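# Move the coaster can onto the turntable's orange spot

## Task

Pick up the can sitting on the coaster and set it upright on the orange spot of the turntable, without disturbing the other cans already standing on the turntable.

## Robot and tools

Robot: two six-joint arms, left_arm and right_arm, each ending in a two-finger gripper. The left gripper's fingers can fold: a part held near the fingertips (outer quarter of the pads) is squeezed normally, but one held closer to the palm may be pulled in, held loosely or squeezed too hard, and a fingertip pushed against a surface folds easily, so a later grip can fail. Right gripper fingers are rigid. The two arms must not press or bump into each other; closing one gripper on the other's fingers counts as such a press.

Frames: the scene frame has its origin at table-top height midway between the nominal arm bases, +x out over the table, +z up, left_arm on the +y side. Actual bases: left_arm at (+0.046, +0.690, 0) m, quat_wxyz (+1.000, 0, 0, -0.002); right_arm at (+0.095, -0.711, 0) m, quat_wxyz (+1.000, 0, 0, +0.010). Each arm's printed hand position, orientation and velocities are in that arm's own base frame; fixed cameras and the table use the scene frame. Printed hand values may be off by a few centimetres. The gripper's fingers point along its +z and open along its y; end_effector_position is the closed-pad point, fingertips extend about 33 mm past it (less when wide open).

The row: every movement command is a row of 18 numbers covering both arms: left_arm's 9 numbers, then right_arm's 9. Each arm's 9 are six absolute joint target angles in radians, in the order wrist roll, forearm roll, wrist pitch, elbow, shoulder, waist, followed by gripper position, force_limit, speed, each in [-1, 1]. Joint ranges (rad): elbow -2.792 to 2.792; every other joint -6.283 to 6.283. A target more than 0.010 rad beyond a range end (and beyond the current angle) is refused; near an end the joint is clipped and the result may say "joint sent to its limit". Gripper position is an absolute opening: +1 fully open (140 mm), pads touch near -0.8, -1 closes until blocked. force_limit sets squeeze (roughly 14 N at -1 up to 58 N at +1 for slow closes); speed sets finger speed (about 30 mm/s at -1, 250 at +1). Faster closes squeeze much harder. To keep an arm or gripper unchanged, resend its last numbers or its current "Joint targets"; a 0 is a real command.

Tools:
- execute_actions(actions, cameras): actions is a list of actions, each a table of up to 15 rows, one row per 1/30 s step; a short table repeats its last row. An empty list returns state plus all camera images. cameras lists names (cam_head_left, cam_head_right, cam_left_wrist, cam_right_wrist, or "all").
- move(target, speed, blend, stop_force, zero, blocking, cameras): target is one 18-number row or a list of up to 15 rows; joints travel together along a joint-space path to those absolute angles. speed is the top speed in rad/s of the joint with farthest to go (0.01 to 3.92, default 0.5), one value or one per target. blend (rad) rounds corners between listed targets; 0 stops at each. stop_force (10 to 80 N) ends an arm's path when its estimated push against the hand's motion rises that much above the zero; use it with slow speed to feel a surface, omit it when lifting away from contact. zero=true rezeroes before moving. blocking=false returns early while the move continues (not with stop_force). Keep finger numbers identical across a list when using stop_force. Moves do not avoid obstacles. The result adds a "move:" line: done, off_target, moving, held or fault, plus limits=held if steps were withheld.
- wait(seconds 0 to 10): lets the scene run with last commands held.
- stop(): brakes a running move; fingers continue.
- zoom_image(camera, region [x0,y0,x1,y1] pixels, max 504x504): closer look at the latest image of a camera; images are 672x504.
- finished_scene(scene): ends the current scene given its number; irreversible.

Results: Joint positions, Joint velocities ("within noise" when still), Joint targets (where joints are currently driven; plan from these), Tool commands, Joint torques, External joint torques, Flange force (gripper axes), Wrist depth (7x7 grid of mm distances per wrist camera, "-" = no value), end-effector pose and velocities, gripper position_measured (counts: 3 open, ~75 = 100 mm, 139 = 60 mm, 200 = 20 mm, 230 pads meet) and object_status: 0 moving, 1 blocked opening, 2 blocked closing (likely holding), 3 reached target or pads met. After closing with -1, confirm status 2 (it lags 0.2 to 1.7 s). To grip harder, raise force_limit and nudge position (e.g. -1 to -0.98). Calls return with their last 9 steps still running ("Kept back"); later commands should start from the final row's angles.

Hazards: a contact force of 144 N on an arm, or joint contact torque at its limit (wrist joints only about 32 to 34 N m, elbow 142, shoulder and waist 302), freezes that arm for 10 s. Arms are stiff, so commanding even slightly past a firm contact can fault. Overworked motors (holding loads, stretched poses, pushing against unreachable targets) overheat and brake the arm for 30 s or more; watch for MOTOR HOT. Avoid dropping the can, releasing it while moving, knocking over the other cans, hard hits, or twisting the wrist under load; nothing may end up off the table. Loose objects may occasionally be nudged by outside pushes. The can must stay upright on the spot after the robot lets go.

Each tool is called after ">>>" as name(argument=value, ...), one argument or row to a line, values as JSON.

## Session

>>> execute_actions(
  actions=[],
  cameras=["all"],
)

>>> wait(
  seconds=1.0,
  cameras=["cam_head_left", "cam_head_right", "cam_right_wrist"],
)

>>> wait(
  seconds=1.0,
  cameras=["cam_head_left", "cam_head_right", "cam_right_wrist"],
)

Scene clock: 0.00 s.
left_arm: end_effector_position=(+0.6351, -0.1473, +0.1825) position_measured=3 object_status=3 end_effector_quat_wxyz=(+0.425, +0.671, -0.548, +0.262) | right_arm: end_effector_position=(+0.5307, +1.0777, +0.2691) position_measured=3 object_status=3 end_effector_quat_wxyz=(+0.016, +0.874, +0.197, +0.443)
Joint names: [wrist roll, forearm roll, wrist pitch, elbow, shoulder, waist]
Joint positions: left_arm=[3.554 -0.995 1.428 1.844 0.438 0.152] | right_arm=[2.641 -0.885 1.154 0.687 0.955 1.281]
Joint velocities: within noise
Joint torques (N m): no reading
External joint torques (N m): no reading
Flange force (N): no reading
Wrist depth (mm): cam_left_wrist=[1963 2201 570 604 635 687 175 / 1683 1683 478 537 577 595 863 / 1472 376 411 454 482 542 658 / - 143 359 390 428 431 131 / - 293 318 343 372 395 112 / 250 268 287 306 330 357 363 / 235 245 260 276 295 315 337] | cam_right_wrist=[1780 303 2012 1995 2385 2337 2204 / 479 494 1753 1808 2012 1944 2314 / 428 453 479 1701 1836 1944 2123 / 402 137 433 457 485 1740 127 / - 148 394 415 437 459 116 / - 346 364 379 398 418 430 / 320 323 336 349 365 381 398]
Joint targets: left_arm=[3.554 -0.995 1.428 1.844 0.438 0.152] | right_arm=[2.641 -0.885 1.154 0.687 0.955 1.281]
Tool commands: left_gripper/position=+1.0 left_gripper/force_limit=+1.0 left_gripper/speed=+1.0 right_gripper/position=+1.0 right_gripper/force_limit=+1.0 right_gripper/speed=+1.0

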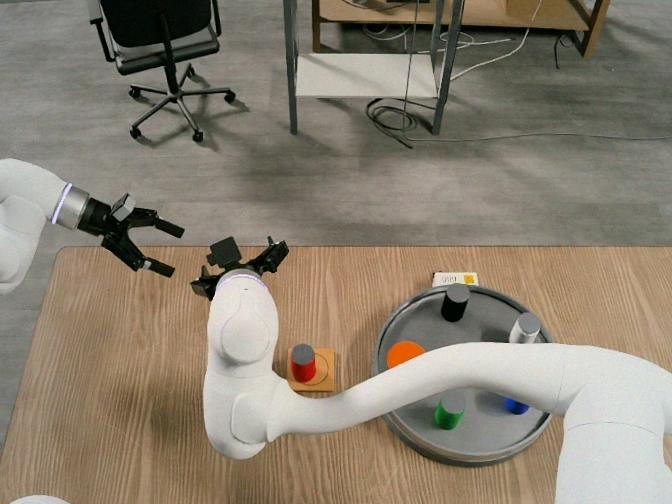

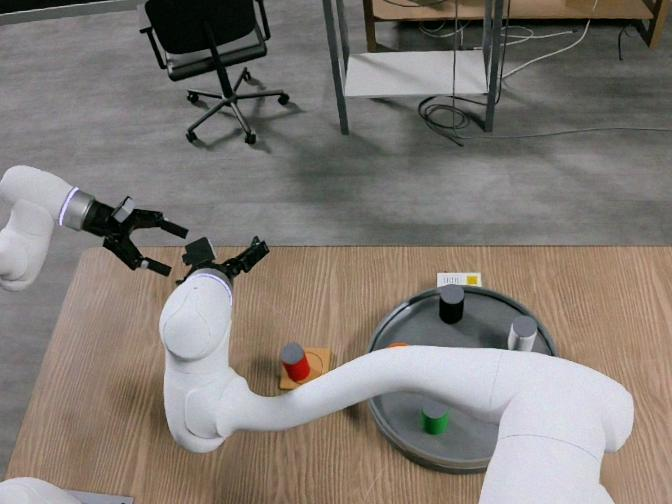

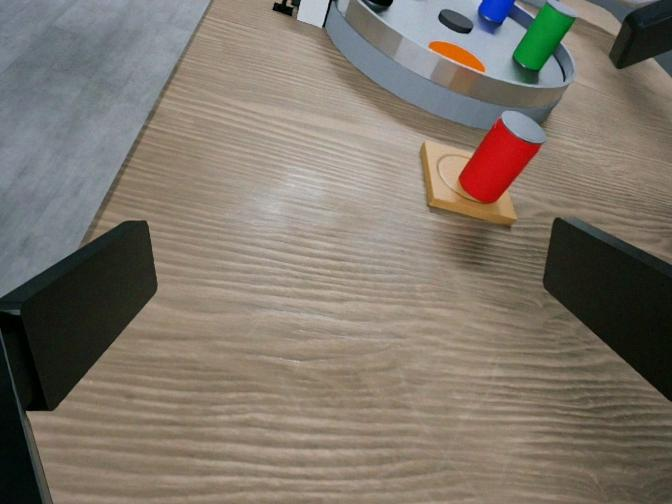

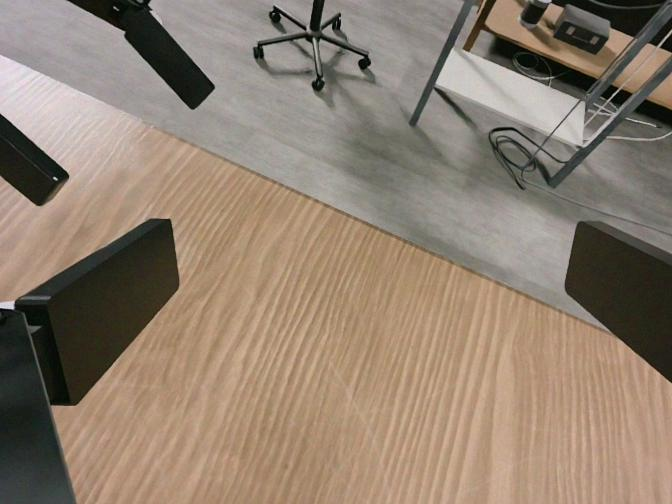

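Scene clock: 1.00 s.
left_arm: end_effector_position=(+0.6351, -0.1473, +0.1825) position_measured=3 object_status=3 end_effector_quat_wxyz=(+0.425, +0.671, -0.548, +0.262) | right_arm: end_effector_position=(+0.5307, +1.0777, +0.2691) position_measured=3 object_status=3 end_effector_quat_wxyz=(+0.016, +0.874, +0.197, +0.443)
Joint names: [wrist roll, forearm roll, wrist pitch, elbow, shoulder, waist]
Joint positions: left_arm=[3.554 -0.995 1.428 1.844 0.438 0.152] | right_arm=[2.641 -0.885 1.154 0.687 0.955 1.281]
Joint torques (N m): left_arm=[0.31 -0.35 1.46 -27.03 -71.78 2.74] | right_arm=[0.61 0.95 -0.86 -41.45 -125.71 3.74]
External joint torques (N m): left_arm=[-0.29 0.4 0.14 -1.94 -1.43 -2.68] | right_arm=[-0.6 -0.13 0.31 -1.37 -2.01 -3.31]
Flange force (N): left_arm=[5.1 -1.8 0.6] | right_arm=[5.4 0.1 1.3]
Wrist depth (mm): cam_left_wrist=[1963 2161 576 602 642 712 175 / 1683 1683 476 537 575 602 863 / 1500 378 411 454 482 537 653 / - 143 357 391 429 434 131 / - 292 318 344 369 396 112 / 250 268 288 307 331 356 364 / 235 245 259 276 295 315 337] | cam_right_wrist=[1780 305 2012 2012 2361 2361 2104 / 482 1701 1794 1928 2085 1912 2385 / 425 455 482 1714 1808 1944 2104 / 402 137 434 458 484 1727 128 / - 148 395 414 438 460 116 / - 347 364 379 398 418 433 / 320 323 336 348 364 381 399]
Joint targets: left_arm=[3.554 -0.995 1.428 1.844 0.438 0.152] | right_arm=[2.641 -0.885 1.154 0.687 0.955 1.281]
Tool commands: left_gripper/position=+1.0 left_gripper/force_limit=+1.0 left_gripper/speed=+1.0 right_gripper/position=+1.0 right_gripper/force_limit=+1.0 right_gripper/speed=+1.0
wait: 1.00 s; at rest by 0.17 s
Images, in order (width x height): cam_head_left 672x504, cam_head_right 672x504, cam_right_wrist 672x504.

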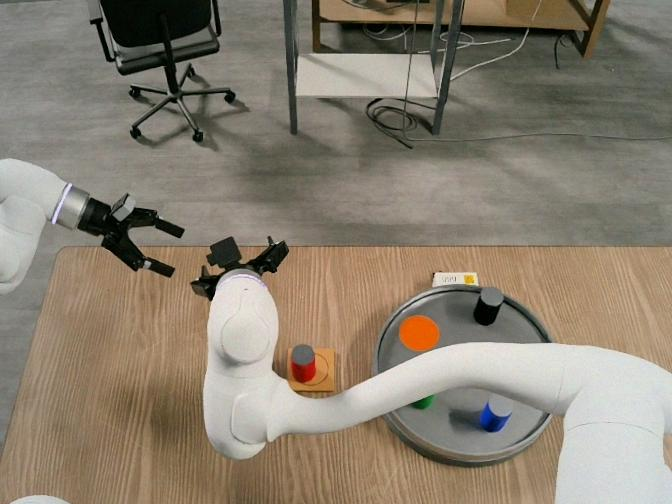

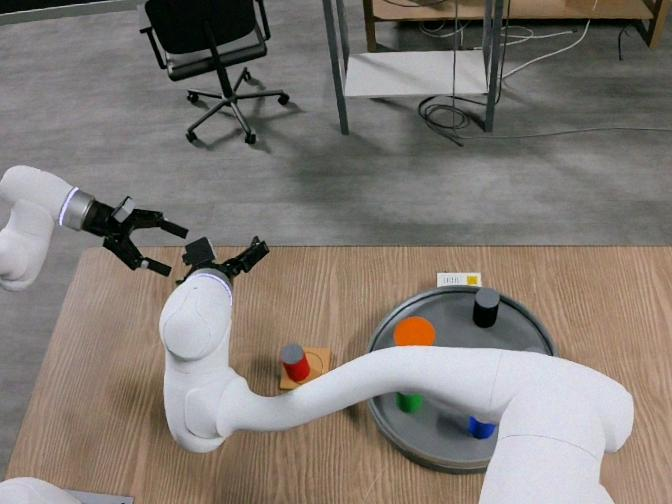

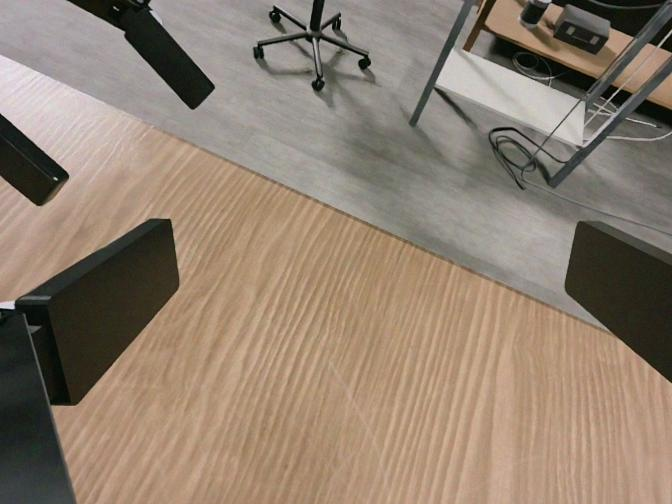

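Scene clock: 2.00 s.
left_arm: end_effector_position=(+0.6351, -0.1473, +0.1825) position_measured=3 object_status=3 end_effector_quat_wxyz=(+0.425, +0.671, -0.548, +0.262) | right_arm: end_effector_position=(+0.5307, +1.0777, +0.2691) position_measured=3 object_status=3 end_effector_quat_wxyz=(+0.016, +0.874, +0.197, +0.443)
Joint names: [wrist roll, forearm roll, wrist pitch, elbow, shoulder, waist]
Joint positions: left_arm=[3.554 -0.995 1.428 1.844 0.438 0.152] | right_arm=[2.641 -0.885 1.154 0.687 0.955 1.281]
Joint torques (N m): left_arm=[0.33 -0.4 1.44 -27.06 -71.96 2.76] | right_arm=[0.62 0.97 -0.85 -41.54 -126.07 4.16]
External joint torques (N m): left_arm=[-0.32 0.45 0.17 -1.97 -1.26 -2.85] | right_arm=[-0.61 -0.17 0.31 -1.25 -1.61 -4.06]
Flange force (N): left_arm=[5.2 -2.1 0.7] | right_arm=[5.7 0.1 2.1]
Wrist depth (mm): cam_left_wrist=[1979 2181 577 607 592 667 175 / 1683 1695 479 537 576 602 857 / 1500 379 411 450 482 539 658 / - 143 358 390 430 431 131 / - 292 318 345 373 396 112 / 250 269 286 308 331 357 361 / 235 245 259 276 295 315 336] | cam_right_wrist=[1808 305 2012 2012 2361 2488 2183 / 482 1701 1808 1928 2048 1944 2269 / 425 454 481 1727 1808 1944 2085 / 404 137 436 458 484 1701 128 / - 148 396 414 437 456 116 / - 347 362 379 398 418 432 / 318 323 335 348 365 382 397]
Joint targets: left_arm=[3.554 -0.995 1.428 1.844 0.438 0.152] | right_arm=[2.641 -0.885 1.154 0.687 0.955 1.281]
Tool commands: left_gripper/position=+1.0 left_gripper/force_limit=+1.0 left_gripper/speed=+1.0 right_gripper/position=+1.0 right_gripper/force_limit=+1.0 right_gripper/speed=+1.0
wait: 1.00 s; at rest by 0.17 s
Images, in order (width x height): cam_head_left 672x504, cam_head_right 672x504, cam_right_wrist 672x504.

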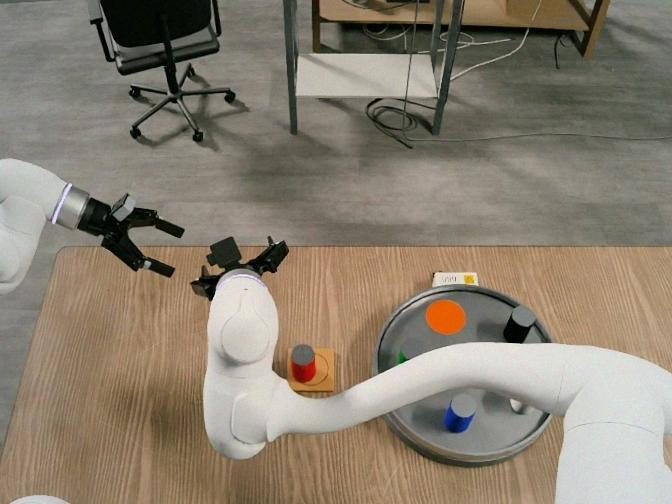

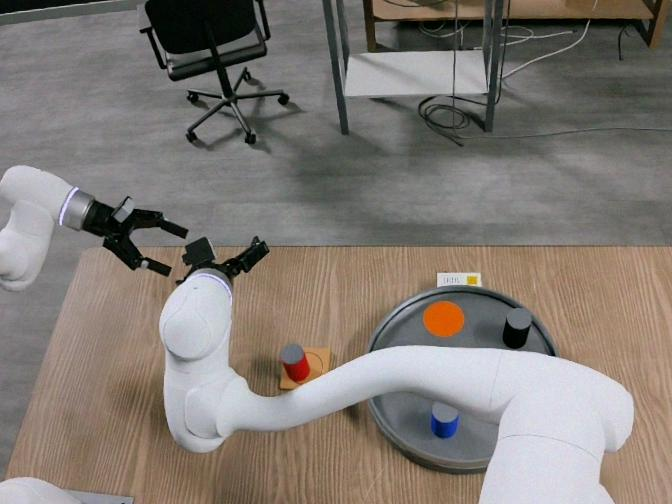

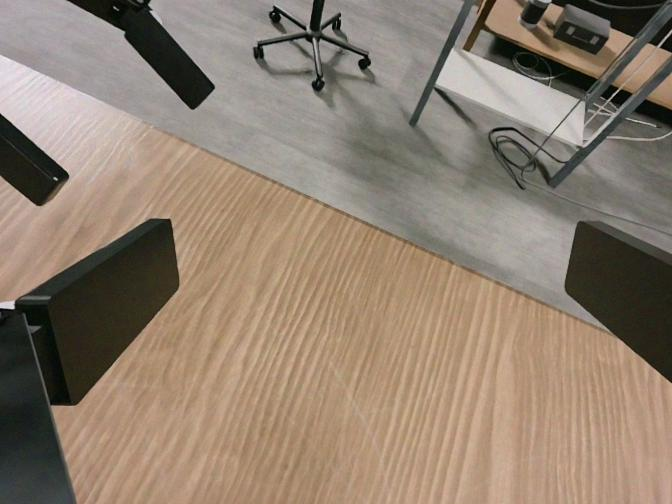

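>>> move(
  target=[
    [3.554, -0.995, 1.428, 1.844, 0.438, 0.8, 1, 1, 1, 2.641, -0.885, 1.154, 0.687, 0.955, 1.281, 1, 1, 1],
    [1.4, 0, 1, 1.7, 0.2, 0.5, 1, 1, 1, 1.571, 0, 1.6604, 0.6329, 0.8483, 1.1584, 1, 1, 1],
  ],
  speed=[0.4, 0.6],
  cameras=["all"],
)

Scene clock: 10.30 s.
left_arm: end_effector_position=(+0.6256, +0.3811, +0.2566) position_measured=3 object_status=3 end_effector_quat_wxyz=(-0.020, +0.937, +0.327, +0.119) | right_arm: end_effector_position=(+0.3780, +0.9500, +0.2800) position_measured=3 object_status=3 end_effector_quat_wxyz=(+0.000, +0.837, +0.547, +0.000)
Joint names: [wrist roll, forearm roll, wrist pitch, elbow, shoulder, waist]
Joint positions: left_arm=[1.4 0 1 1.7 0.2 0.5] | right_arm=[1.571 0 1.66 0.633 0.848 1.158]
Joint torques (N m): left_arm=[0.28 3.72 -0.73 -38.53 -60.33 2.79] | right_arm=[0.52 4.54 -0.38 -40.68 -118.05 4.15]
External joint torques (N m): left_arm=[-0.28 0.39 0.03 -2.08 -0.96 -2.88] | right_arm=[-0.52 -0.18 0.33 -1.8 -3.37 -4.14]
Flange force (N): left_arm=[2.3 5.4 -2.5] | right_arm=[0.6 4.5 -3.9]
Wrist depth (mm): cam_left_wrist=[1227 1246 1260 1280 1294 1309 1316 / 1246 1287 1273 1301 1301 1338 1370 / 1266 1266 1316 1323 1354 1370 1378 / - 1309 1338 1354 1362 411 131 / - 1346 1378 1394 423 420 112 / 1362 1378 1378 1386 423 428 435 / 1378 1394 1101 430 430 439 442] | cam_right_wrist=[370 370 367 366 367 365 364 / 389 388 386 381 380 384 383 / 410 410 408 400 400 407 405 / 428 137 433 433 432 425 127 / - 148 461 454 403 403 116 / 501 497 494 435 445 426 386 / 531 532 529 454 458 455 353]
Joint targets: left_arm=[1.400 0.000 1.000 1.700 0.200 0.500] | right_arm=[1.571 0.000 1.660 0.633 0.848 1.158]
move: done

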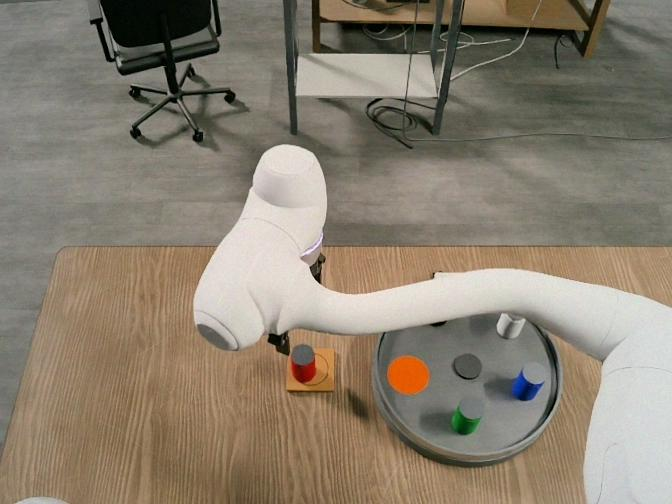

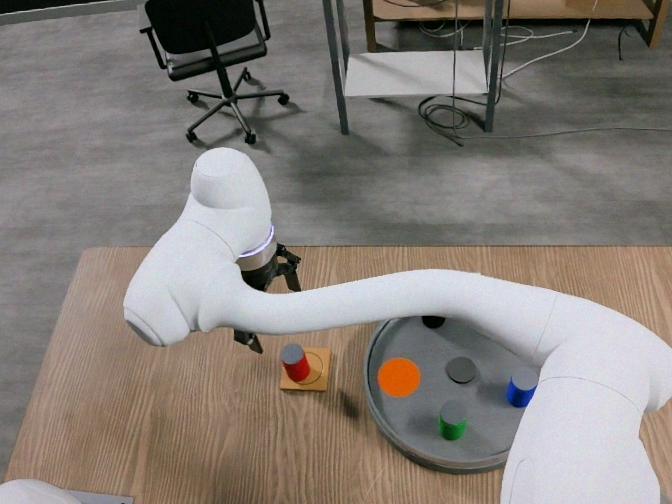

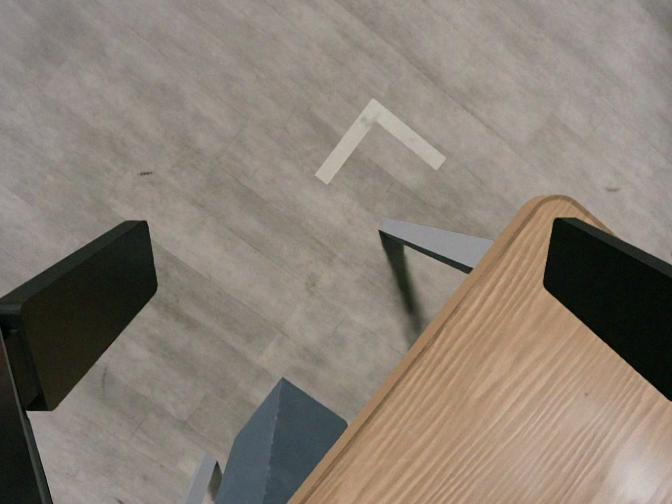

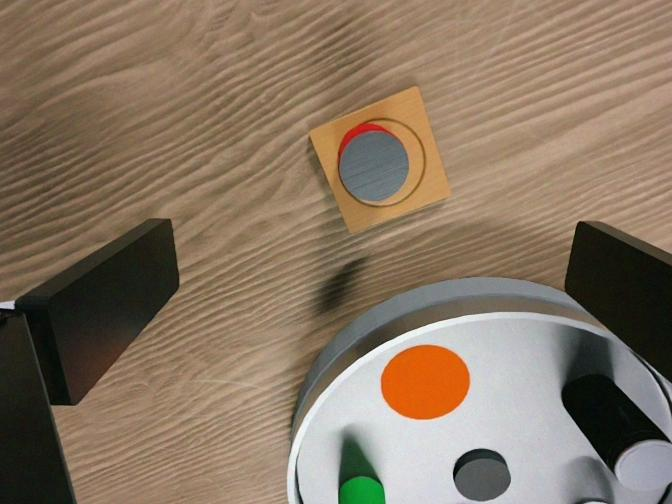

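>>> move(
  target=[1.4, 0, 1, 1.7, 0.2, 0.5, 1, 1, 1, 1.5589, 0, 1.4634, 0.8086, 0.8695, 1.1457, 1, 1, 1],
  speed=0.25,
  cameras=["cam_right_wrist", "cam_head_left"],
)

Scene clock: 14.90 s.
left_arm: end_effector_position=(+0.6256, +0.3811, +0.2566) position_measured=3 object_status=3 end_effector_quat_wxyz=(-0.020, +0.937, +0.327, +0.119) | right_arm: end_effector_position=(+0.3932, +0.9521, +0.1601) position_measured=3 object_status=3 end_effector_quat_wxyz=(+0.000, +0.837, +0.547, +0.000)
Joint names: [wrist roll, forearm roll, wrist pitch, elbow, shoulder, waist]
Joint positions: left_arm=[1.4 0 1 1.7 0.2 0.5] | right_arm=[1.559 0 1.463 0.809 0.87 1.146]
Joint torques (N m): left_arm=[0.31 3.69 -0.76 -38.46 -60.17 2.55] | right_arm=[0.59 4.44 -0.39 -40.67 -119.42 4.2]
External joint torques (N m): left_arm=[-0.31 0.44 0.05 -2.33 -1.29 -2.52] | right_arm=[-0.59 -0.11 0.33 -1.72 -3.05 -4.64]
Flange force (N): left_arm=[2.4 4.9 -3.0] | right_arm=[0.9 5.1 -3.6]
Wrist depth (mm): cam_left_wrist=[1214 1240 1266 1260 1287 1323 1331 / 1260 1266 1287 1287 1323 1316 1331 / 1266 1280 1309 1331 1362 1362 1386 / - 1287 1338 1338 1362 410 131 / - 1362 1378 1386 421 418 112 / 1362 1386 1346 1394 422 431 435 / 1354 1378 1106 424 432 439 444] | cam_right_wrist=[261 260 260 259 257 258 258 / 275 275 274 270 268 272 271 / 292 292 290 194 276 287 287 / 305 137 309 299 299 305 127 / - 148 329 328 327 325 116 / 359 353 352 342 289 288 277 / 381 380 379 314 302 302 304]
Joint targets: left_arm=[1.400 0.000 1.000 1.700 0.200 0.500] | right_arm=[1.559 0.000 1.463 0.809 0.870 1.146]
move: done
Images, in order (width x height): cam_head_left 672x504, cam_right_wrist 672x504.

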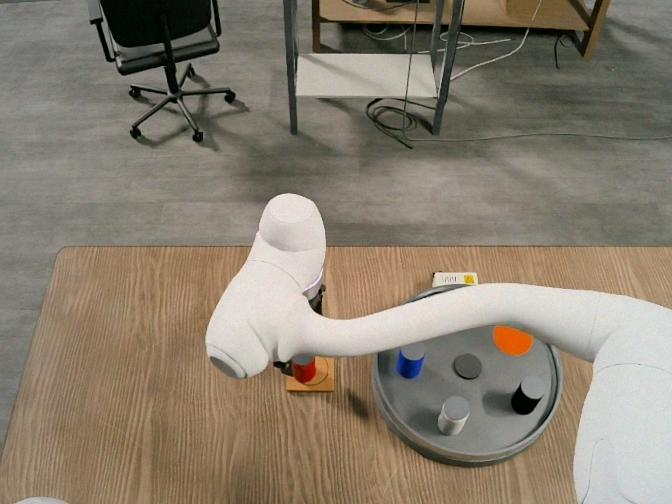

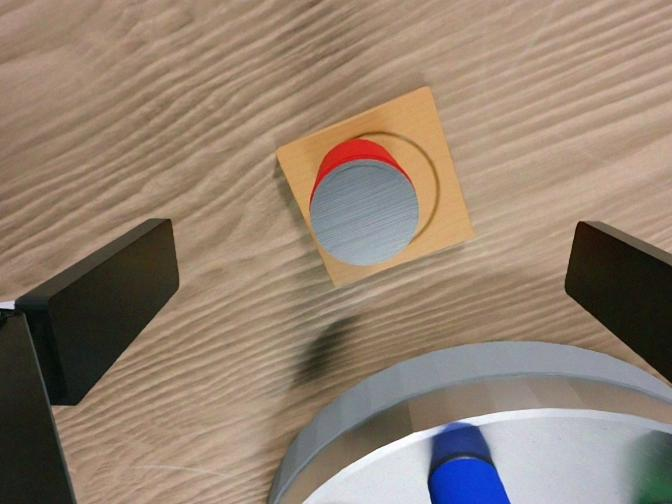

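>>> move(
  target=[1.4, 0, 1, 1.7, 0.2, 0.5, 1, 1, 1, 1.5590, 0, 1.3388, 0.8994, 0.9034, 1.1458, 1, 1, 1],
  speed=0.2,
  cameras=["cam_right_wrist", "cam_head_left"],
)

Scene clock: 17.00 s.
left_arm: end_effector_position=(+0.6256, +0.3811, +0.2566) position_measured=3 object_status=3 end_effector_quat_wxyz=(-0.020, +0.937, +0.327, +0.119) | right_arm: end_effector_position=(+0.3938, +0.9534, +0.0751) position_measured=3 object_status=3 end_effector_quat_wxyz=(+0.000, +0.837, +0.547, +0.000)
Joint names: [wrist roll, forearm roll, wrist pitch, elbow, shoulder, waist]
Joint positions: left_arm=[1.4 0 1 1.7 0.2 0.5] | right_arm=[1.559 0 1.339 0.899 0.904 1.146]
Joint torques (N m): left_arm=[0.28 3.72 -0.72 -38.47 -60.46 2.61] | right_arm=[0.58 4.33 -0.35 -39.79 -120.45 4.21]
External joint torques (N m): left_arm=[-0.28 0.39 0.02 -2.2 -0.89 -2.69] | right_arm=[-0.58 -0.11 0.3 -1.35 -2.47 -4.28]
Flange force (N): left_arm=[2.7 5.1 -2.5] | right_arm=[0.7 4.7 -2.9]
Wrist depth (mm): cam_left_wrist=[1227 1240 1273 1280 1323 1294 1331 / 1246 1273 1273 1287 1331 1338 1354 / 1280 1294 1331 1316 1354 1378 1394 / - 1301 1316 1346 1346 410 131 / - 1331 1370 1402 421 421 112 / 1370 1362 1411 1386 422 428 435 / 1354 1402 1116 428 433 438 443] | cam_right_wrist=[187 184 184 184 183 182 182 / 195 195 194 193 186 193 192 / 207 206 203 187 189 201 203 / 217 137 218 113 113 209 128 / - 148 233 119 119 231 121 / 254 250 249 248 248 246 249 / 264 269 268 264 244 230 221]
Joint targets: left_arm=[1.400 0.000 1.000 1.700 0.200 0.500] | right_arm=[1.559 0.000 1.339 0.899 0.903 1.146]
move: done
Images, in order (width x height): cam_head_left 672x504, cam_right_wrist 672x504.

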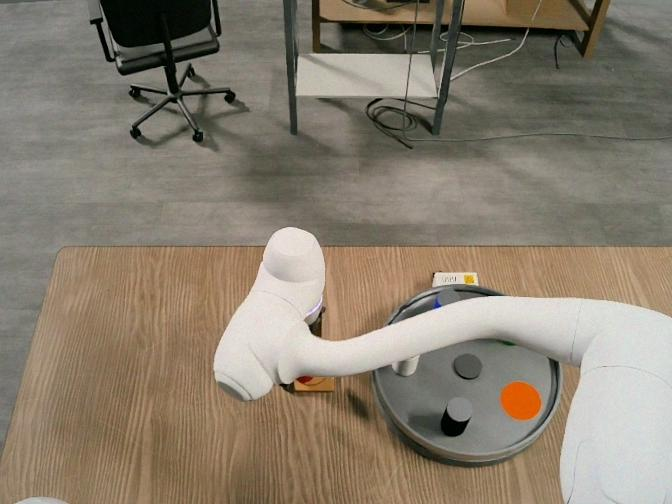

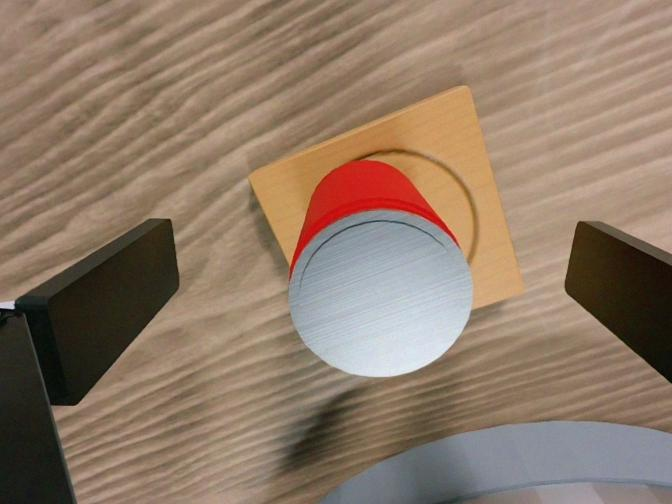

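>>> execute_actions(
  actions=[
    [[1.4, 0, 1, 1.7, 0.2, 0.5, 1, 1, 1, 1.5590, 0, 1.3388, 0.8994, 0.9034, 1.1458, -1.0, -0.5, -1.0]],
  ],
)

>>> wait(
  seconds=3.5,
  cameras=["cam_right_wrist", "cam_head_left"],
)

Scene clock: 17.77 s.
left_arm: end_effector_position=(+0.6256, +0.3811, +0.2566) position_measured=3 object_status=3 end_effector_quat_wxyz=(-0.020, +0.937, +0.327, +0.119) | right_arm: end_effector_position=(+0.3937, +0.9535, +0.0752) position_measured=9 object_status=0 end_effector_quat_wxyz=(+0.000, +0.837, +0.547, +0.000)
Joint names: [wrist roll, forearm roll, wrist pitch, elbow, shoulder, waist]
Joint positions: left_arm=[1.4 0 1 1.7 0.2 0.5] | right_arm=[1.559 0 1.339 0.899 0.903 1.146]
Joint torques (N m): left_arm=[0.28 3.64 -0.75 -38.57 -60.37 2.78] | right_arm=[0.64 4.38 -0.32 -39.88 -120.87 4.29]
External joint torques (N m): left_arm=[-0.28 0.47 0.05 -2.02 -0.93 -2.77] | right_arm=[-0.64 -0.13 0.27 -1.53 -3.16 -4.31]
Flange force (N): left_arm=[2.2 5.3 -2.4] | right_arm=[-0.1 4.8 -3.3]
Wrist depth (mm): cam_left_wrist=[1227 1246 1273 1266 1287 1294 1338 / 1253 1273 1287 1287 1323 1323 1354 / 1273 1287 1316 1331 1354 1386 1394 / - 1301 1338 1354 1354 410 131 / - 1331 1386 1370 424 420 112 / 1354 1370 1378 1394 424 429 435 / 1378 1378 1091 429 433 436 444] | cam_right_wrist=[187 185 184 183 183 182 183 / 196 194 194 194 186 192 192 / 207 206 203 188 189 202 203 / 216 133 218 113 113 209 131 / - 124 233 119 119 230 125 / - 250 250 249 248 247 246 / - 268 268 263 242 230 221]
Joint targets: left_arm=[1.400 0.000 1.000 1.700 0.200 0.500] | right_arm=[1.559 0.000 1.339 0.899 0.903 1.146]
Kept back: 9 steps.

Scene clock: 21.57 s.
left_arm: end_effector_position=(+0.6256, +0.3811, +0.2566) position_measured=3 object_status=3 end_effector_quat_wxyz=(-0.020, +0.937, +0.327, +0.119) | right_arm: end_effector_position=(+0.3937, +0.9535, +0.0752) position_measured=151 object_status=2 end_effector_quat_wxyz=(+0.000, +0.837, +0.547, +0.000)
Joint names: [wrist roll, forearm roll, wrist pitch, elbow, shoulder, waist]
Joint positions: left_arm=[1.4 0 1 1.7 0.2 0.5] | right_arm=[1.559 0 1.339 0.899 0.903 1.146]
Joint torques (N m): left_arm=[0.3 3.69 -0.74 -38.48 -60.27 2.74] | right_arm=[0.58 4.45 -0.42 -38.45 -118.6 4.16]
External joint torques (N m): left_arm=[-0.3 0.4 0.04 -2.15 -1.08 -2.83] | right_arm=[-0.58 -0.21 0.36 -2.85 -4.86 -4.02]
Flange force (N): left_arm=[2.3 5.4 -2.6] | right_arm=[1.7 4.4 -5.5]
Wrist depth (mm): cam_left_wrist=[1233 1253 1273 1273 1309 1316 1338 / 1233 1260 1280 1294 1316 1331 1370 / 1287 1287 1309 1338 1331 1354 1386 / - 1294 1354 1346 1370 411 131 / - 1338 1378 1402 421 420 112 / 1378 1378 1386 1394 422 430 431 / 1370 1394 1111 427 432 437 444] | cam_right_wrist=[187 185 184 184 183 183 183 / 196 195 194 194 186 192 192 / 207 206 203 179 189 201 204 / 219 219 139 113 113 211 215 / - 86 85 119 118 80 89 / - 72 - 249 249 - - / - - - 264 256 - -]
Joint targets: left_arm=[1.400 0.000 1.000 1.700 0.200 0.500] | right_arm=[1.559 0.000 1.339 0.899 0.903 1.146]
Tool commands: left_gripper/position=+1.0 left_gripper/force_limit=+1.0 left_gripper/speed=+1.0 right_gripper/position=-1.0 right_gripper/force_limit=-0.5 right_gripper/speed=-1.0
wait: 3.50 s; at rest by 2.77 s
Images, in order (width x height): cam_head_left 672x504, cam_right_wrist 672x504.

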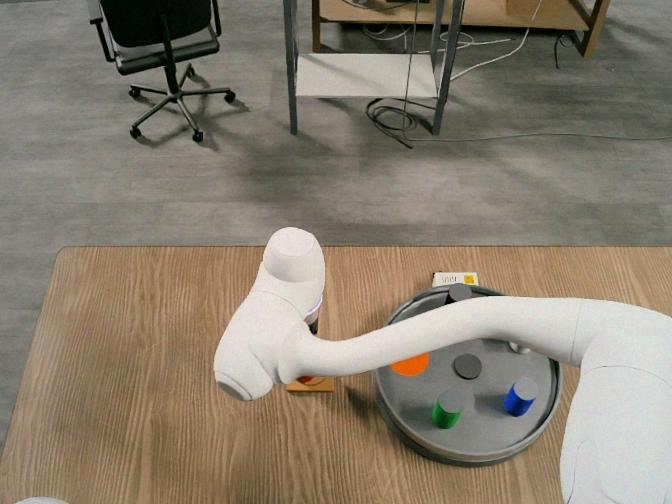

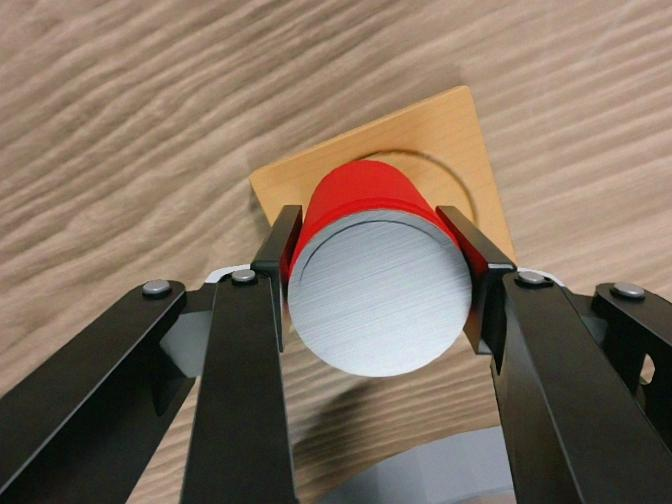

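>>> move(
  target=[
    [1.4, 0, 1, 1.7, 0.2, 0.5, 1, 1, 1, 1.5590, 0, 1.6823, 0.5854, 0.8740, 1.1458, -1, -0.5, -1],
    [1.4, 0, 1, 1.7, 0.2, 0.5, 1, 1, 1, 0.9789, 0, 1.2774, 1.4088, 0.4554, 1.0635, -1, -0.5, -1],
    [1.4, 0, 1, 1.7, 0.2, 0.5, 1, 1, 1, 0.9784, 0, 1.2815, 1.3969, 0.4632, 1.0630, -1, -0.5, -1],
  ],
  speed=[0.25, 0.4, 0.02],
  cameras=["cam_right_wrist", "cam_head_left", "cam_head_right"],
)

Scene clock: 31.27 s.
left_arm: end_effector_position=(+0.6256, +0.3811, +0.2566) position_measured=3 object_status=3 end_effector_quat_wxyz=(-0.020, +0.937, +0.327, +0.119) | right_arm: end_effector_position=(+0.3651, +0.7270, +0.2152) position_measured=151 object_status=2 end_effector_quat_wxyz=(+0.000, +0.677, +0.736, +0.000)
Joint names: [wrist roll, forearm roll, wrist pitch, elbow, shoulder, waist]
Joint positions: left_arm=[1.4 0 1 1.7 0.2 0.5] | right_arm=[0.978 0 1.281 1.397 0.463 1.063]
Joint torques (N m): left_arm=[0.29 3.69 -0.77 -38.52 -60.54 2.72] | right_arm=[0.51 4.33 -0.39 -39.98 -87.4 3.99]
External joint torques (N m): left_arm=[-0.29 0.42 0.06 -2.17 -0.73 -2.8] | right_arm=[-0.51 -0.13 0.34 -0.73 -0.27 -3.91]
Flange force (N): left_arm=[2.8 5.4 -2.4] | right_arm=[-1.7 5.3 -1.5]
Wrist depth (mm): cam_left_wrist=[1214 1246 1253 1280 1294 1301 1338 / 1260 1260 1266 1309 1323 1346 1346 / 1273 1280 1309 1331 1354 1338 1394 / - 1316 1309 1362 1394 412 131 / - 1354 1362 1402 423 420 112 / 1386 1370 1370 1394 424 427 435 / 1378 1394 1096 428 431 439 444] | cam_right_wrist=[313 311 310 309 308 308 306 / 330 325 280 276 277 318 323 / 348 294 292 148 286 290 338 / 365 311 125 113 113 244 309 / - 86 85 119 118 80 89 / - 72 - 355 352 - - / - - - 370 379 - -]
Joint targets: left_arm=[1.400 0.000 1.000 1.700 0.200 0.500] | right_arm=[0.978 0.000 1.281 1.397 0.463 1.063]
move: done
Images, in order (width x height): cam_head_left 672x504, cam_head_right 672x504, cam_right_wrist 672x504.

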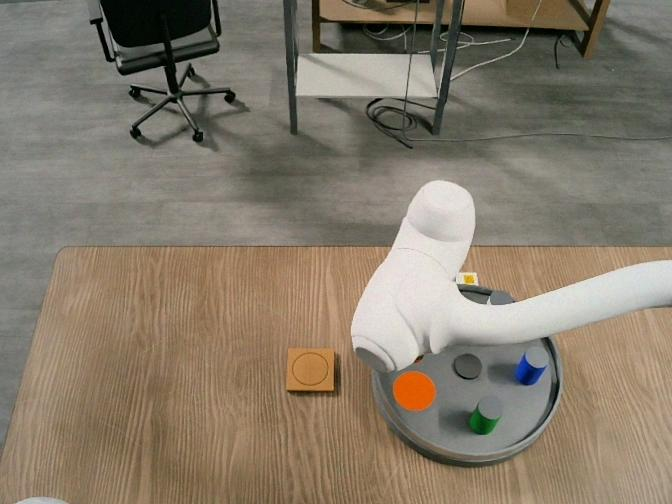

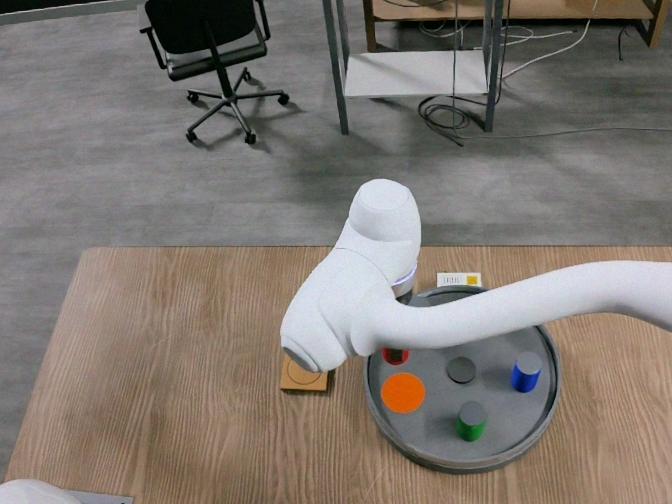

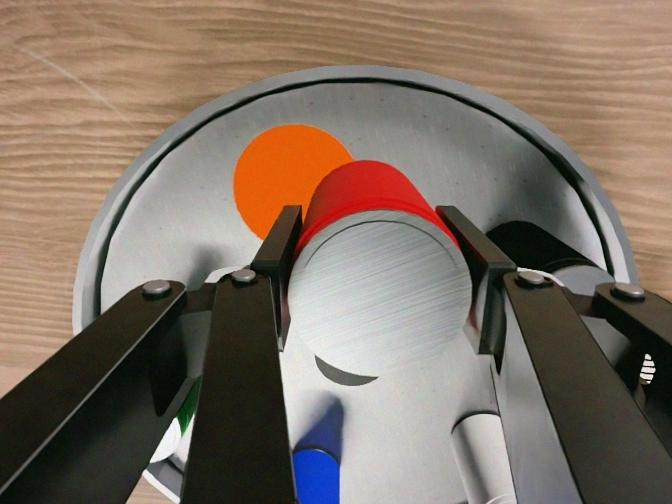

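>>> wait(
  seconds=9.4,
  cameras=["cam_right_wrist"],
)

>>> wait(
  seconds=0.2,
  cameras=["cam_right_wrist"],
)

>>> wait(
  seconds=0.2,
  cameras=["cam_right_wrist"],
)

>>> wait(
  seconds=0.2,
  cameras=["cam_right_wrist"],
)

>>> wait(
  seconds=0.2,
  cameras=["cam_right_wrist"],
)

>>> wait(
  seconds=0.2,
  cameras=["cam_right_wrist"],
)

Scene clock: 41.87 s.
left_arm: end_effector_position=(+0.6256, +0.3811, +0.2566) position_measured=3 object_status=3 end_effector_quat_wxyz=(-0.020, +0.937, +0.327, +0.119) | right_arm: end_effector_position=(+0.3651, +0.7270, +0.2152) position_measured=151 object_status=2 end_effector_quat_wxyz=(+0.000, +0.677, +0.736, +0.000)
Joint names: [wrist roll, forearm roll, wrist pitch, elbow, shoulder, waist]
Joint positions: left_arm=[1.4 0 1 1.7 0.2 0.5] | right_arm=[0.978 0 1.282 1.397 0.463 1.063]
Joint torques (N m): left_arm=[0.29 3.69 -0.73 -38.42 -60.32 2.53] | right_arm=[0.59 4.33 -0.4 -40.17 -87.14 3.95]
External joint torques (N m): left_arm=[-0.29 0.42 0.02 -2.24 -1.13 -2.52] | right_arm=[-0.59 -0.14 0.36 -0.54 -0.64 -4.14]
Flange force (N): left_arm=[2.5 4.9 -2.7] | right_arm=[-2.8 5.1 -1.5]
Wrist depth (mm): cam_left_wrist=[1246 1246 1253 1280 1287 1309 1309 / 1253 1280 1301 1287 1316 1331 1338 / 1287 1301 1294 1331 1331 1370 1394 / - 1323 1331 1354 1362 411 131 / - 1354 1378 1386 424 419 112 / 1362 1362 1378 1370 423 429 434 / 1378 1386 1106 429 433 439 444] | cam_right_wrist=[314 311 311 310 308 308 308 / 329 326 280 275 276 318 323 / 349 294 294 172 285 291 339 / 366 310 125 113 113 233 305 / - 86 85 119 118 80 89 / - 72 - 354 352 - - / - - - 371 379 - -]
Joint targets: left_arm=[1.400 0.000 1.000 1.700 0.200 0.500] | right_arm=[0.978 0.000 1.281 1.397 0.463 1.063]
Tool commands: left_gripper/position=+1.0 left_gripper/force_limit=+1.0 left_gripper/speed=+1.0 right_gripper/position=-1.0 right_gripper/force_limit=-0.5 right_gripper/speed=-1.0
wait: 9.40 s; at rest from the start
Images, in order (width x height): cam_right_wrist 672x504.

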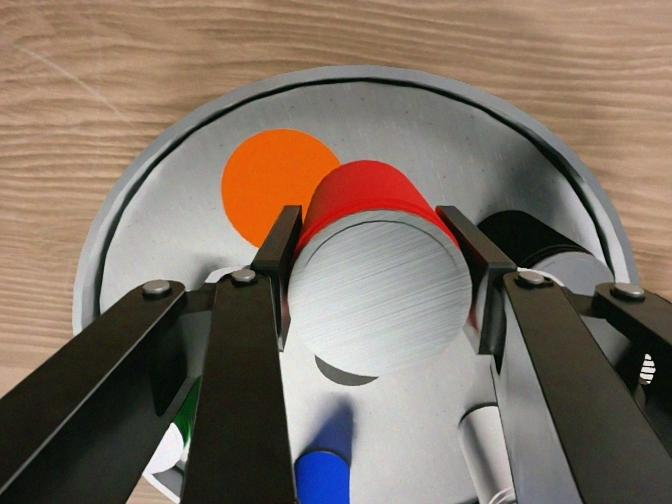

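Scene clock: 42.07 s.
left_arm: end_effector_position=(+0.6256, +0.3811, +0.2566) position_measured=3 object_status=3 end_effector_quat_wxyz=(-0.020, +0.937, +0.327, +0.119) | right_arm: end_effector_position=(+0.3651, +0.7270, +0.2152) position_measured=151 object_status=2 end_effector_quat_wxyz=(+0.000, +0.677, +0.736, +0.000)
Joint names: [wrist roll, forearm roll, wrist pitch, elbow, shoulder, waist]
Joint positions: left_arm=[1.4 0 1 1.7 0.2 0.5] | right_arm=[0.978 0 1.282 1.397 0.463 1.063]
Joint torques (N m): left_arm=[0.31 3.68 -0.76 -38.54 -60.35 2.74] | right_arm=[0.58 4.31 -0.36 -39.94 -87.4 3.7]
External joint torques (N m): left_arm=[-0.31 0.43 0.06 -2.08 -0.98 -2.72] | right_arm=[-0.58 -0.12 0.31 -0.6 0.5 -3.67]
Flange force (N): left_arm=[2.3 5.2 -2.5] | right_arm=[-0.8 5.6 -1.0]
Wrist depth (mm): cam_left_wrist=[1221 1233 1260 1294 1309 1301 1338 / 1260 1287 1273 1309 1323 1346 1378 / 1294 1309 1301 1346 1338 1362 1386 / - 1316 1309 1346 1362 411 131 / - 1346 1370 1402 421 418 113 / 1362 1370 1378 1378 424 429 435 / 1370 1402 1106 429 429 439 443] | cam_right_wrist=[311 311 311 309 308 308 306 / 328 325 280 276 279 317 324 / 347 294 292 143 285 290 339 / 366 311 125 113 113 265 313 / - 86 85 119 118 80 89 / - 72 - 355 353 - - / - - - 375 380 - -]
Joint targets: left_arm=[1.400 0.000 1.000 1.700 0.200 0.500] | right_arm=[0.978 0.000 1.281 1.397 0.463 1.063]
Tool commands: left_gripper/position=+1.0 left_gripper/force_limit=+1.0 left_gripper/speed=+1.0 right_gripper/position=-1.0 right_gripper/force_limit=-0.5 right_gripper/speed=-1.0
wait: 0.20 s; at rest by 0.17 s
Images, in order (width x height): cam_right_wrist 672x504.

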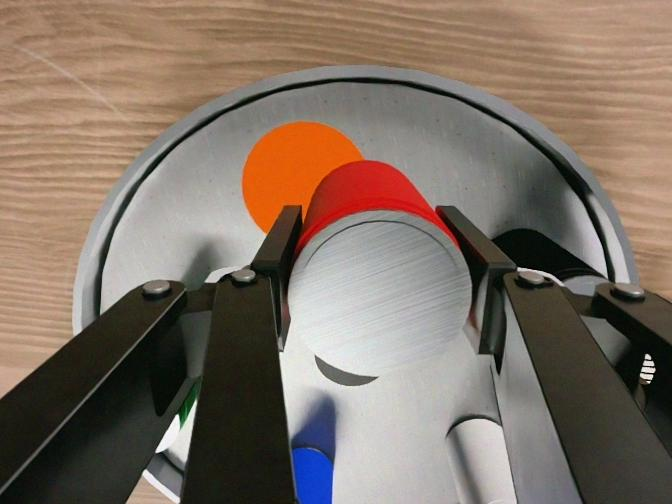

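Scene clock: 42.27 s.
left_arm: end_effector_position=(+0.6256, +0.3811, +0.2566) position_measured=3 object_status=3 end_effector_quat_wxyz=(-0.020, +0.937, +0.327, +0.119) | right_arm: end_effector_position=(+0.3651, +0.7270, +0.2152) position_measured=151 object_status=2 end_effector_quat_wxyz=(+0.000, +0.677, +0.736, +0.000)
Joint names: [wrist roll, forearm roll, wrist pitch, elbow, shoulder, waist]
Joint positions: left_arm=[1.4 0 1 1.7 0.2 0.5] | right_arm=[0.978 0 1.282 1.397 0.463 1.063]
Joint torques (N m): left_arm=[0.3 3.69 -0.74 -38.49 -60.46 2.64] | right_arm=[0.56 4.31 -0.37 -40.26 -87.06 4.08]
External joint torques (N m): left_arm=[-0.3 0.41 0.04 -2.12 -0.87 -2.65] | right_arm=[-0.56 -0.06 0.32 -0.83 -1.54 -3.68]
Flange force (N): left_arm=[2.5 5.1 -2.4] | right_arm=[-3.1 4.2 -2.2]
Wrist depth (mm): cam_left_wrist=[1227 1233 1260 1260 1294 1301 1338 / 1280 1280 1287 1316 1309 1338 1354 / 1280 1294 1301 1316 1362 1362 1386 / - 1323 1309 1346 1370 409 131 / - 1323 1378 1378 423 421 112 / 1362 1362 1378 1394 426 428 435 / 1394 1411 1111 428 433 439 444] | cam_right_wrist=[312 311 309 309 309 307 307 / 327 326 280 275 278 317 324 / 348 294 293 142 284 291 337 / 365 310 125 113 113 301 315 / - 86 85 119 118 80 89 / - 72 - 355 352 - - / - - - 376 377 - -]
Joint targets: left_arm=[1.400 0.000 1.000 1.700 0.200 0.500] | right_arm=[0.978 0.000 1.281 1.397 0.463 1.063]
Tool commands: left_gripper/position=+1.0 left_gripper/force_limit=+1.0 left_gripper/speed=+1.0 right_gripper/position=-1.0 right_gripper/force_limit=-0.5 right_gripper/speed=-1.0
wait: 0.20 s; at rest by 0.17 s
Images, in order (width x height): cam_right_wrist 672x504.

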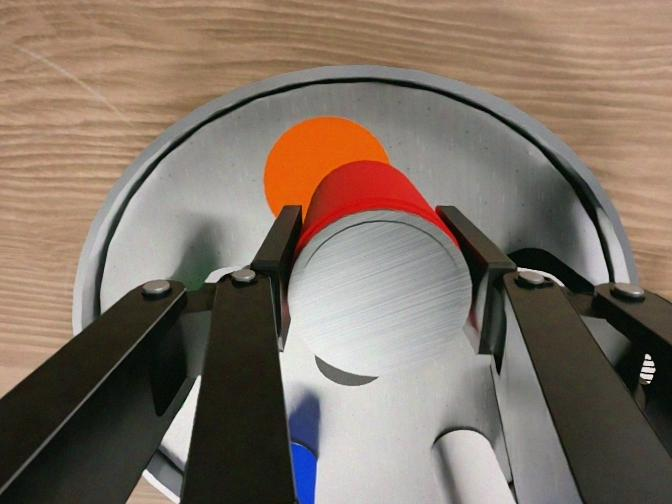

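Scene clock: 42.47 s.
left_arm: end_effector_position=(+0.6256, +0.3811, +0.2566) position_measured=3 object_status=3 end_effector_quat_wxyz=(-0.020, +0.937, +0.327, +0.119) | right_arm: end_effector_position=(+0.3651, +0.7270, +0.2152) position_measured=151 object_status=2 end_effector_quat_wxyz=(+0.000, +0.677, +0.736, +0.000)
Joint names: [wrist roll, forearm roll, wrist pitch, elbow, shoulder, waist]
Joint positions: left_arm=[1.4 0 1 1.7 0.2 0.5] | right_arm=[0.978 0 1.282 1.397 0.463 1.063]
Joint torques (N m): left_arm=[0.29 3.67 -0.76 -38.41 -60.51 2.73] | right_arm=[0.59 4.34 -0.37 -40.14 -87.04 3.95]
External joint torques (N m): left_arm=[-0.29 0.44 0.05 -2.36 -0.92 -2.78] | right_arm=[-0.59 -0.15 0.33 -0.42 -0.07 -3.9]
Flange force (N): left_arm=[2.9 5.4 -2.7] | right_arm=[-2.1 5.2 -1.1]
Wrist depth (mm): cam_left_wrist=[1240 1240 1260 1287 1294 1301 1323 / 1260 1266 1294 1316 1316 1323 1338 / 1287 1309 1309 1323 1346 1354 1378 / - 1316 1331 1386 1362 410 131 / - 1362 1362 1386 422 419 112 / 1370 1386 1386 1402 420 430 433 / 1378 1428 1091 428 433 440 443] | cam_right_wrist=[312 311 310 309 309 307 307 / 328 325 280 274 276 316 323 / 347 294 293 148 285 291 336 / 366 311 125 113 113 304 314 / - 86 85 119 117 80 89 / - 72 - 355 353 - - / - - - 381 368 - -]
Joint targets: left_arm=[1.400 0.000 1.000 1.700 0.200 0.500] | right_arm=[0.978 0.000 1.281 1.397 0.463 1.063]
Tool commands: left_gripper/position=+1.0 left_gripper/force_limit=+1.0 left_gripper/speed=+1.0 right_gripper/position=-1.0 right_gripper/force_limit=-0.5 right_gripper/speed=-1.0
wait: 0.20 s; at rest by 0.17 s
Images, in order (width x height): cam_right_wrist 672x504.

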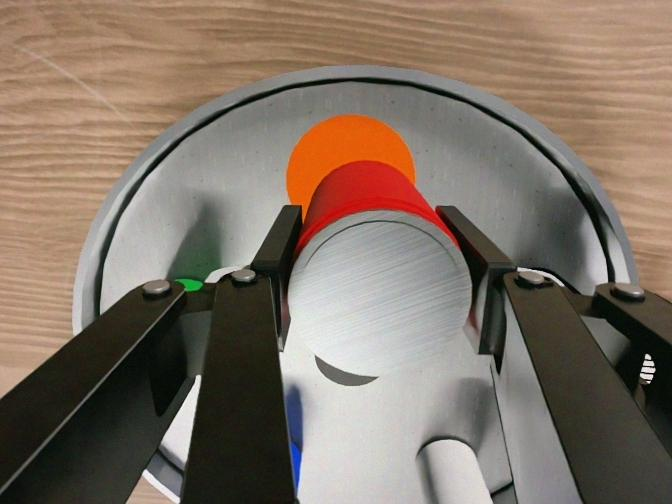

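Scene clock: 42.67 s.
left_arm: end_effector_position=(+0.6256, +0.3811, +0.2566) position_measured=3 object_status=3 end_effector_quat_wxyz=(-0.020, +0.937, +0.327, +0.119) | right_arm: end_effector_position=(+0.3651, +0.7270, +0.2152) position_measured=151 object_status=2 end_effector_quat_wxyz=(+0.000, +0.677, +0.736, +0.000)
Joint names: [wrist roll, forearm roll, wrist pitch, elbow, shoulder, waist]
Joint positions: left_arm=[1.4 0 1 1.7 0.2 0.5] | right_arm=[0.978 0 1.282 1.397 0.463 1.063]
Joint torques (N m): left_arm=[0.3 3.71 -0.74 -38.47 -60.41 2.79] | right_arm=[0.6 4.32 -0.35 -39.99 -86.84 4.16]
External joint torques (N m): left_arm=[-0.29 0.39 0.04 -2.09 -0.95 -2.8] | right_arm=[-0.6 -0.12 0.31 -0.69 -0.7 -3.96]
Flange force (N): left_arm=[2.3 5.3 -2.5] | right_arm=[-2.5 5.1 -1.6]
Wrist depth (mm): cam_left_wrist=[1221 1260 1253 1280 1301 1331 1331 / 1266 1280 1287 1301 1316 1338 1370 / 1260 1273 1309 1323 1338 1362 1394 / - 1301 1323 1386 1370 410 131 / - 1354 1362 1378 423 421 112 / 1362 1362 1378 1411 424 429 435 / 1370 1411 1096 427 429 439 444] | cam_right_wrist=[313 311 310 309 308 308 306 / 329 325 280 276 275 317 325 / 347 294 293 152 284 291 337 / 366 309 125 113 113 304 316 / - 86 85 119 118 80 89 / - 72 - 355 353 - - / - - - 381 364 - -]
Joint targets: left_arm=[1.400 0.000 1.000 1.700 0.200 0.500] | right_arm=[0.978 0.000 1.281 1.397 0.463 1.063]
Tool commands: left_gripper/position=+1.0 left_gripper/force_limit=+1.0 left_gripper/speed=+1.0 right_gripper/position=-1.0 right_gripper/force_limit=-0.5 right_gripper/speed=-1.0
wait: 0.20 s; at rest by 0.17 s
Images, in order (width x height): cam_right_wrist 672x504.

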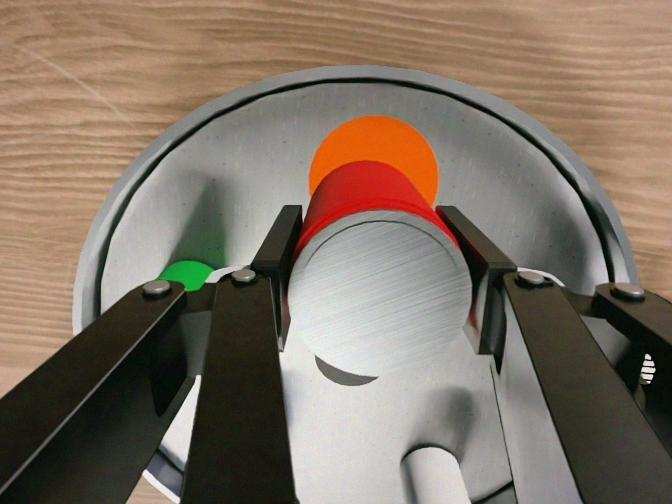

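Scene clock: 42.87 s.
left_arm: end_effector_position=(+0.6256, +0.3811, +0.2566) position_measured=3 object_status=3 end_effector_quat_wxyz=(-0.020, +0.937, +0.327, +0.119) | right_arm: end_effector_position=(+0.3651, +0.7270, +0.2152) position_measured=151 object_status=2 end_effector_quat_wxyz=(+0.000, +0.677, +0.736, +0.000)
Joint names: [wrist roll, forearm roll, wrist pitch, elbow, shoulder, waist]
Joint positions: left_arm=[1.4 0 1 1.7 0.2 0.5] | right_arm=[0.978 0 1.282 1.397 0.463 1.063]
Joint torques (N m): left_arm=[0.3 3.68 -0.77 -38.51 -60.6 2.81] | right_arm=[0.59 4.3 -0.35 -39.93 -87.27 3.73]
External joint torques (N m): left_arm=[-0.3 0.45 0.06 -2.23 -0.75 -2.83] | right_arm=[-0.59 -0.09 0.29 -0.95 -0.35 -3.99]
Flange force (N): left_arm=[2.9 5.5 -2.4] | right_arm=[-1.5 5.7 -1.7]
Wrist depth (mm): cam_left_wrist=[1240 1221 1260 1273 1301 1316 1338 / 1266 1280 1287 1280 1323 1362 1354 / 1287 1294 1301 1316 1323 1354 1378 / - 1301 1331 1354 1362 409 131 / - 1338 1362 1362 421 418 112 / 1378 1370 1378 1386 423 430 434 / 1394 1386 1111 429 433 438 444] | cam_right_wrist=[312 311 310 309 308 306 306 / 330 325 281 277 275 317 323 / 347 295 292 160 162 291 337 / 367 309 125 113 113 305 316 / - 86 85 119 118 80 89 / - 72 - 355 353 - - / - - - 381 363 - -]
Joint targets: left_arm=[1.400 0.000 1.000 1.700 0.200 0.500] | right_arm=[0.978 0.000 1.281 1.397 0.463 1.063]
Tool commands: left_gripper/position=+1.0 left_gripper/force_limit=+1.0 left_gripper/speed=+1.0 right_gripper/position=-1.0 right_gripper/force_limit=-0.5 right_gripper/speed=-1.0
wait: 0.20 s; at rest by 0.17 s
Images, in order (width x height): cam_right_wrist 672x504.

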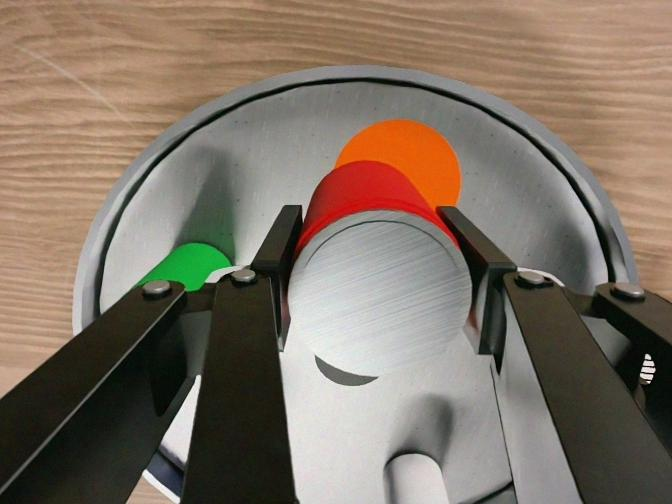

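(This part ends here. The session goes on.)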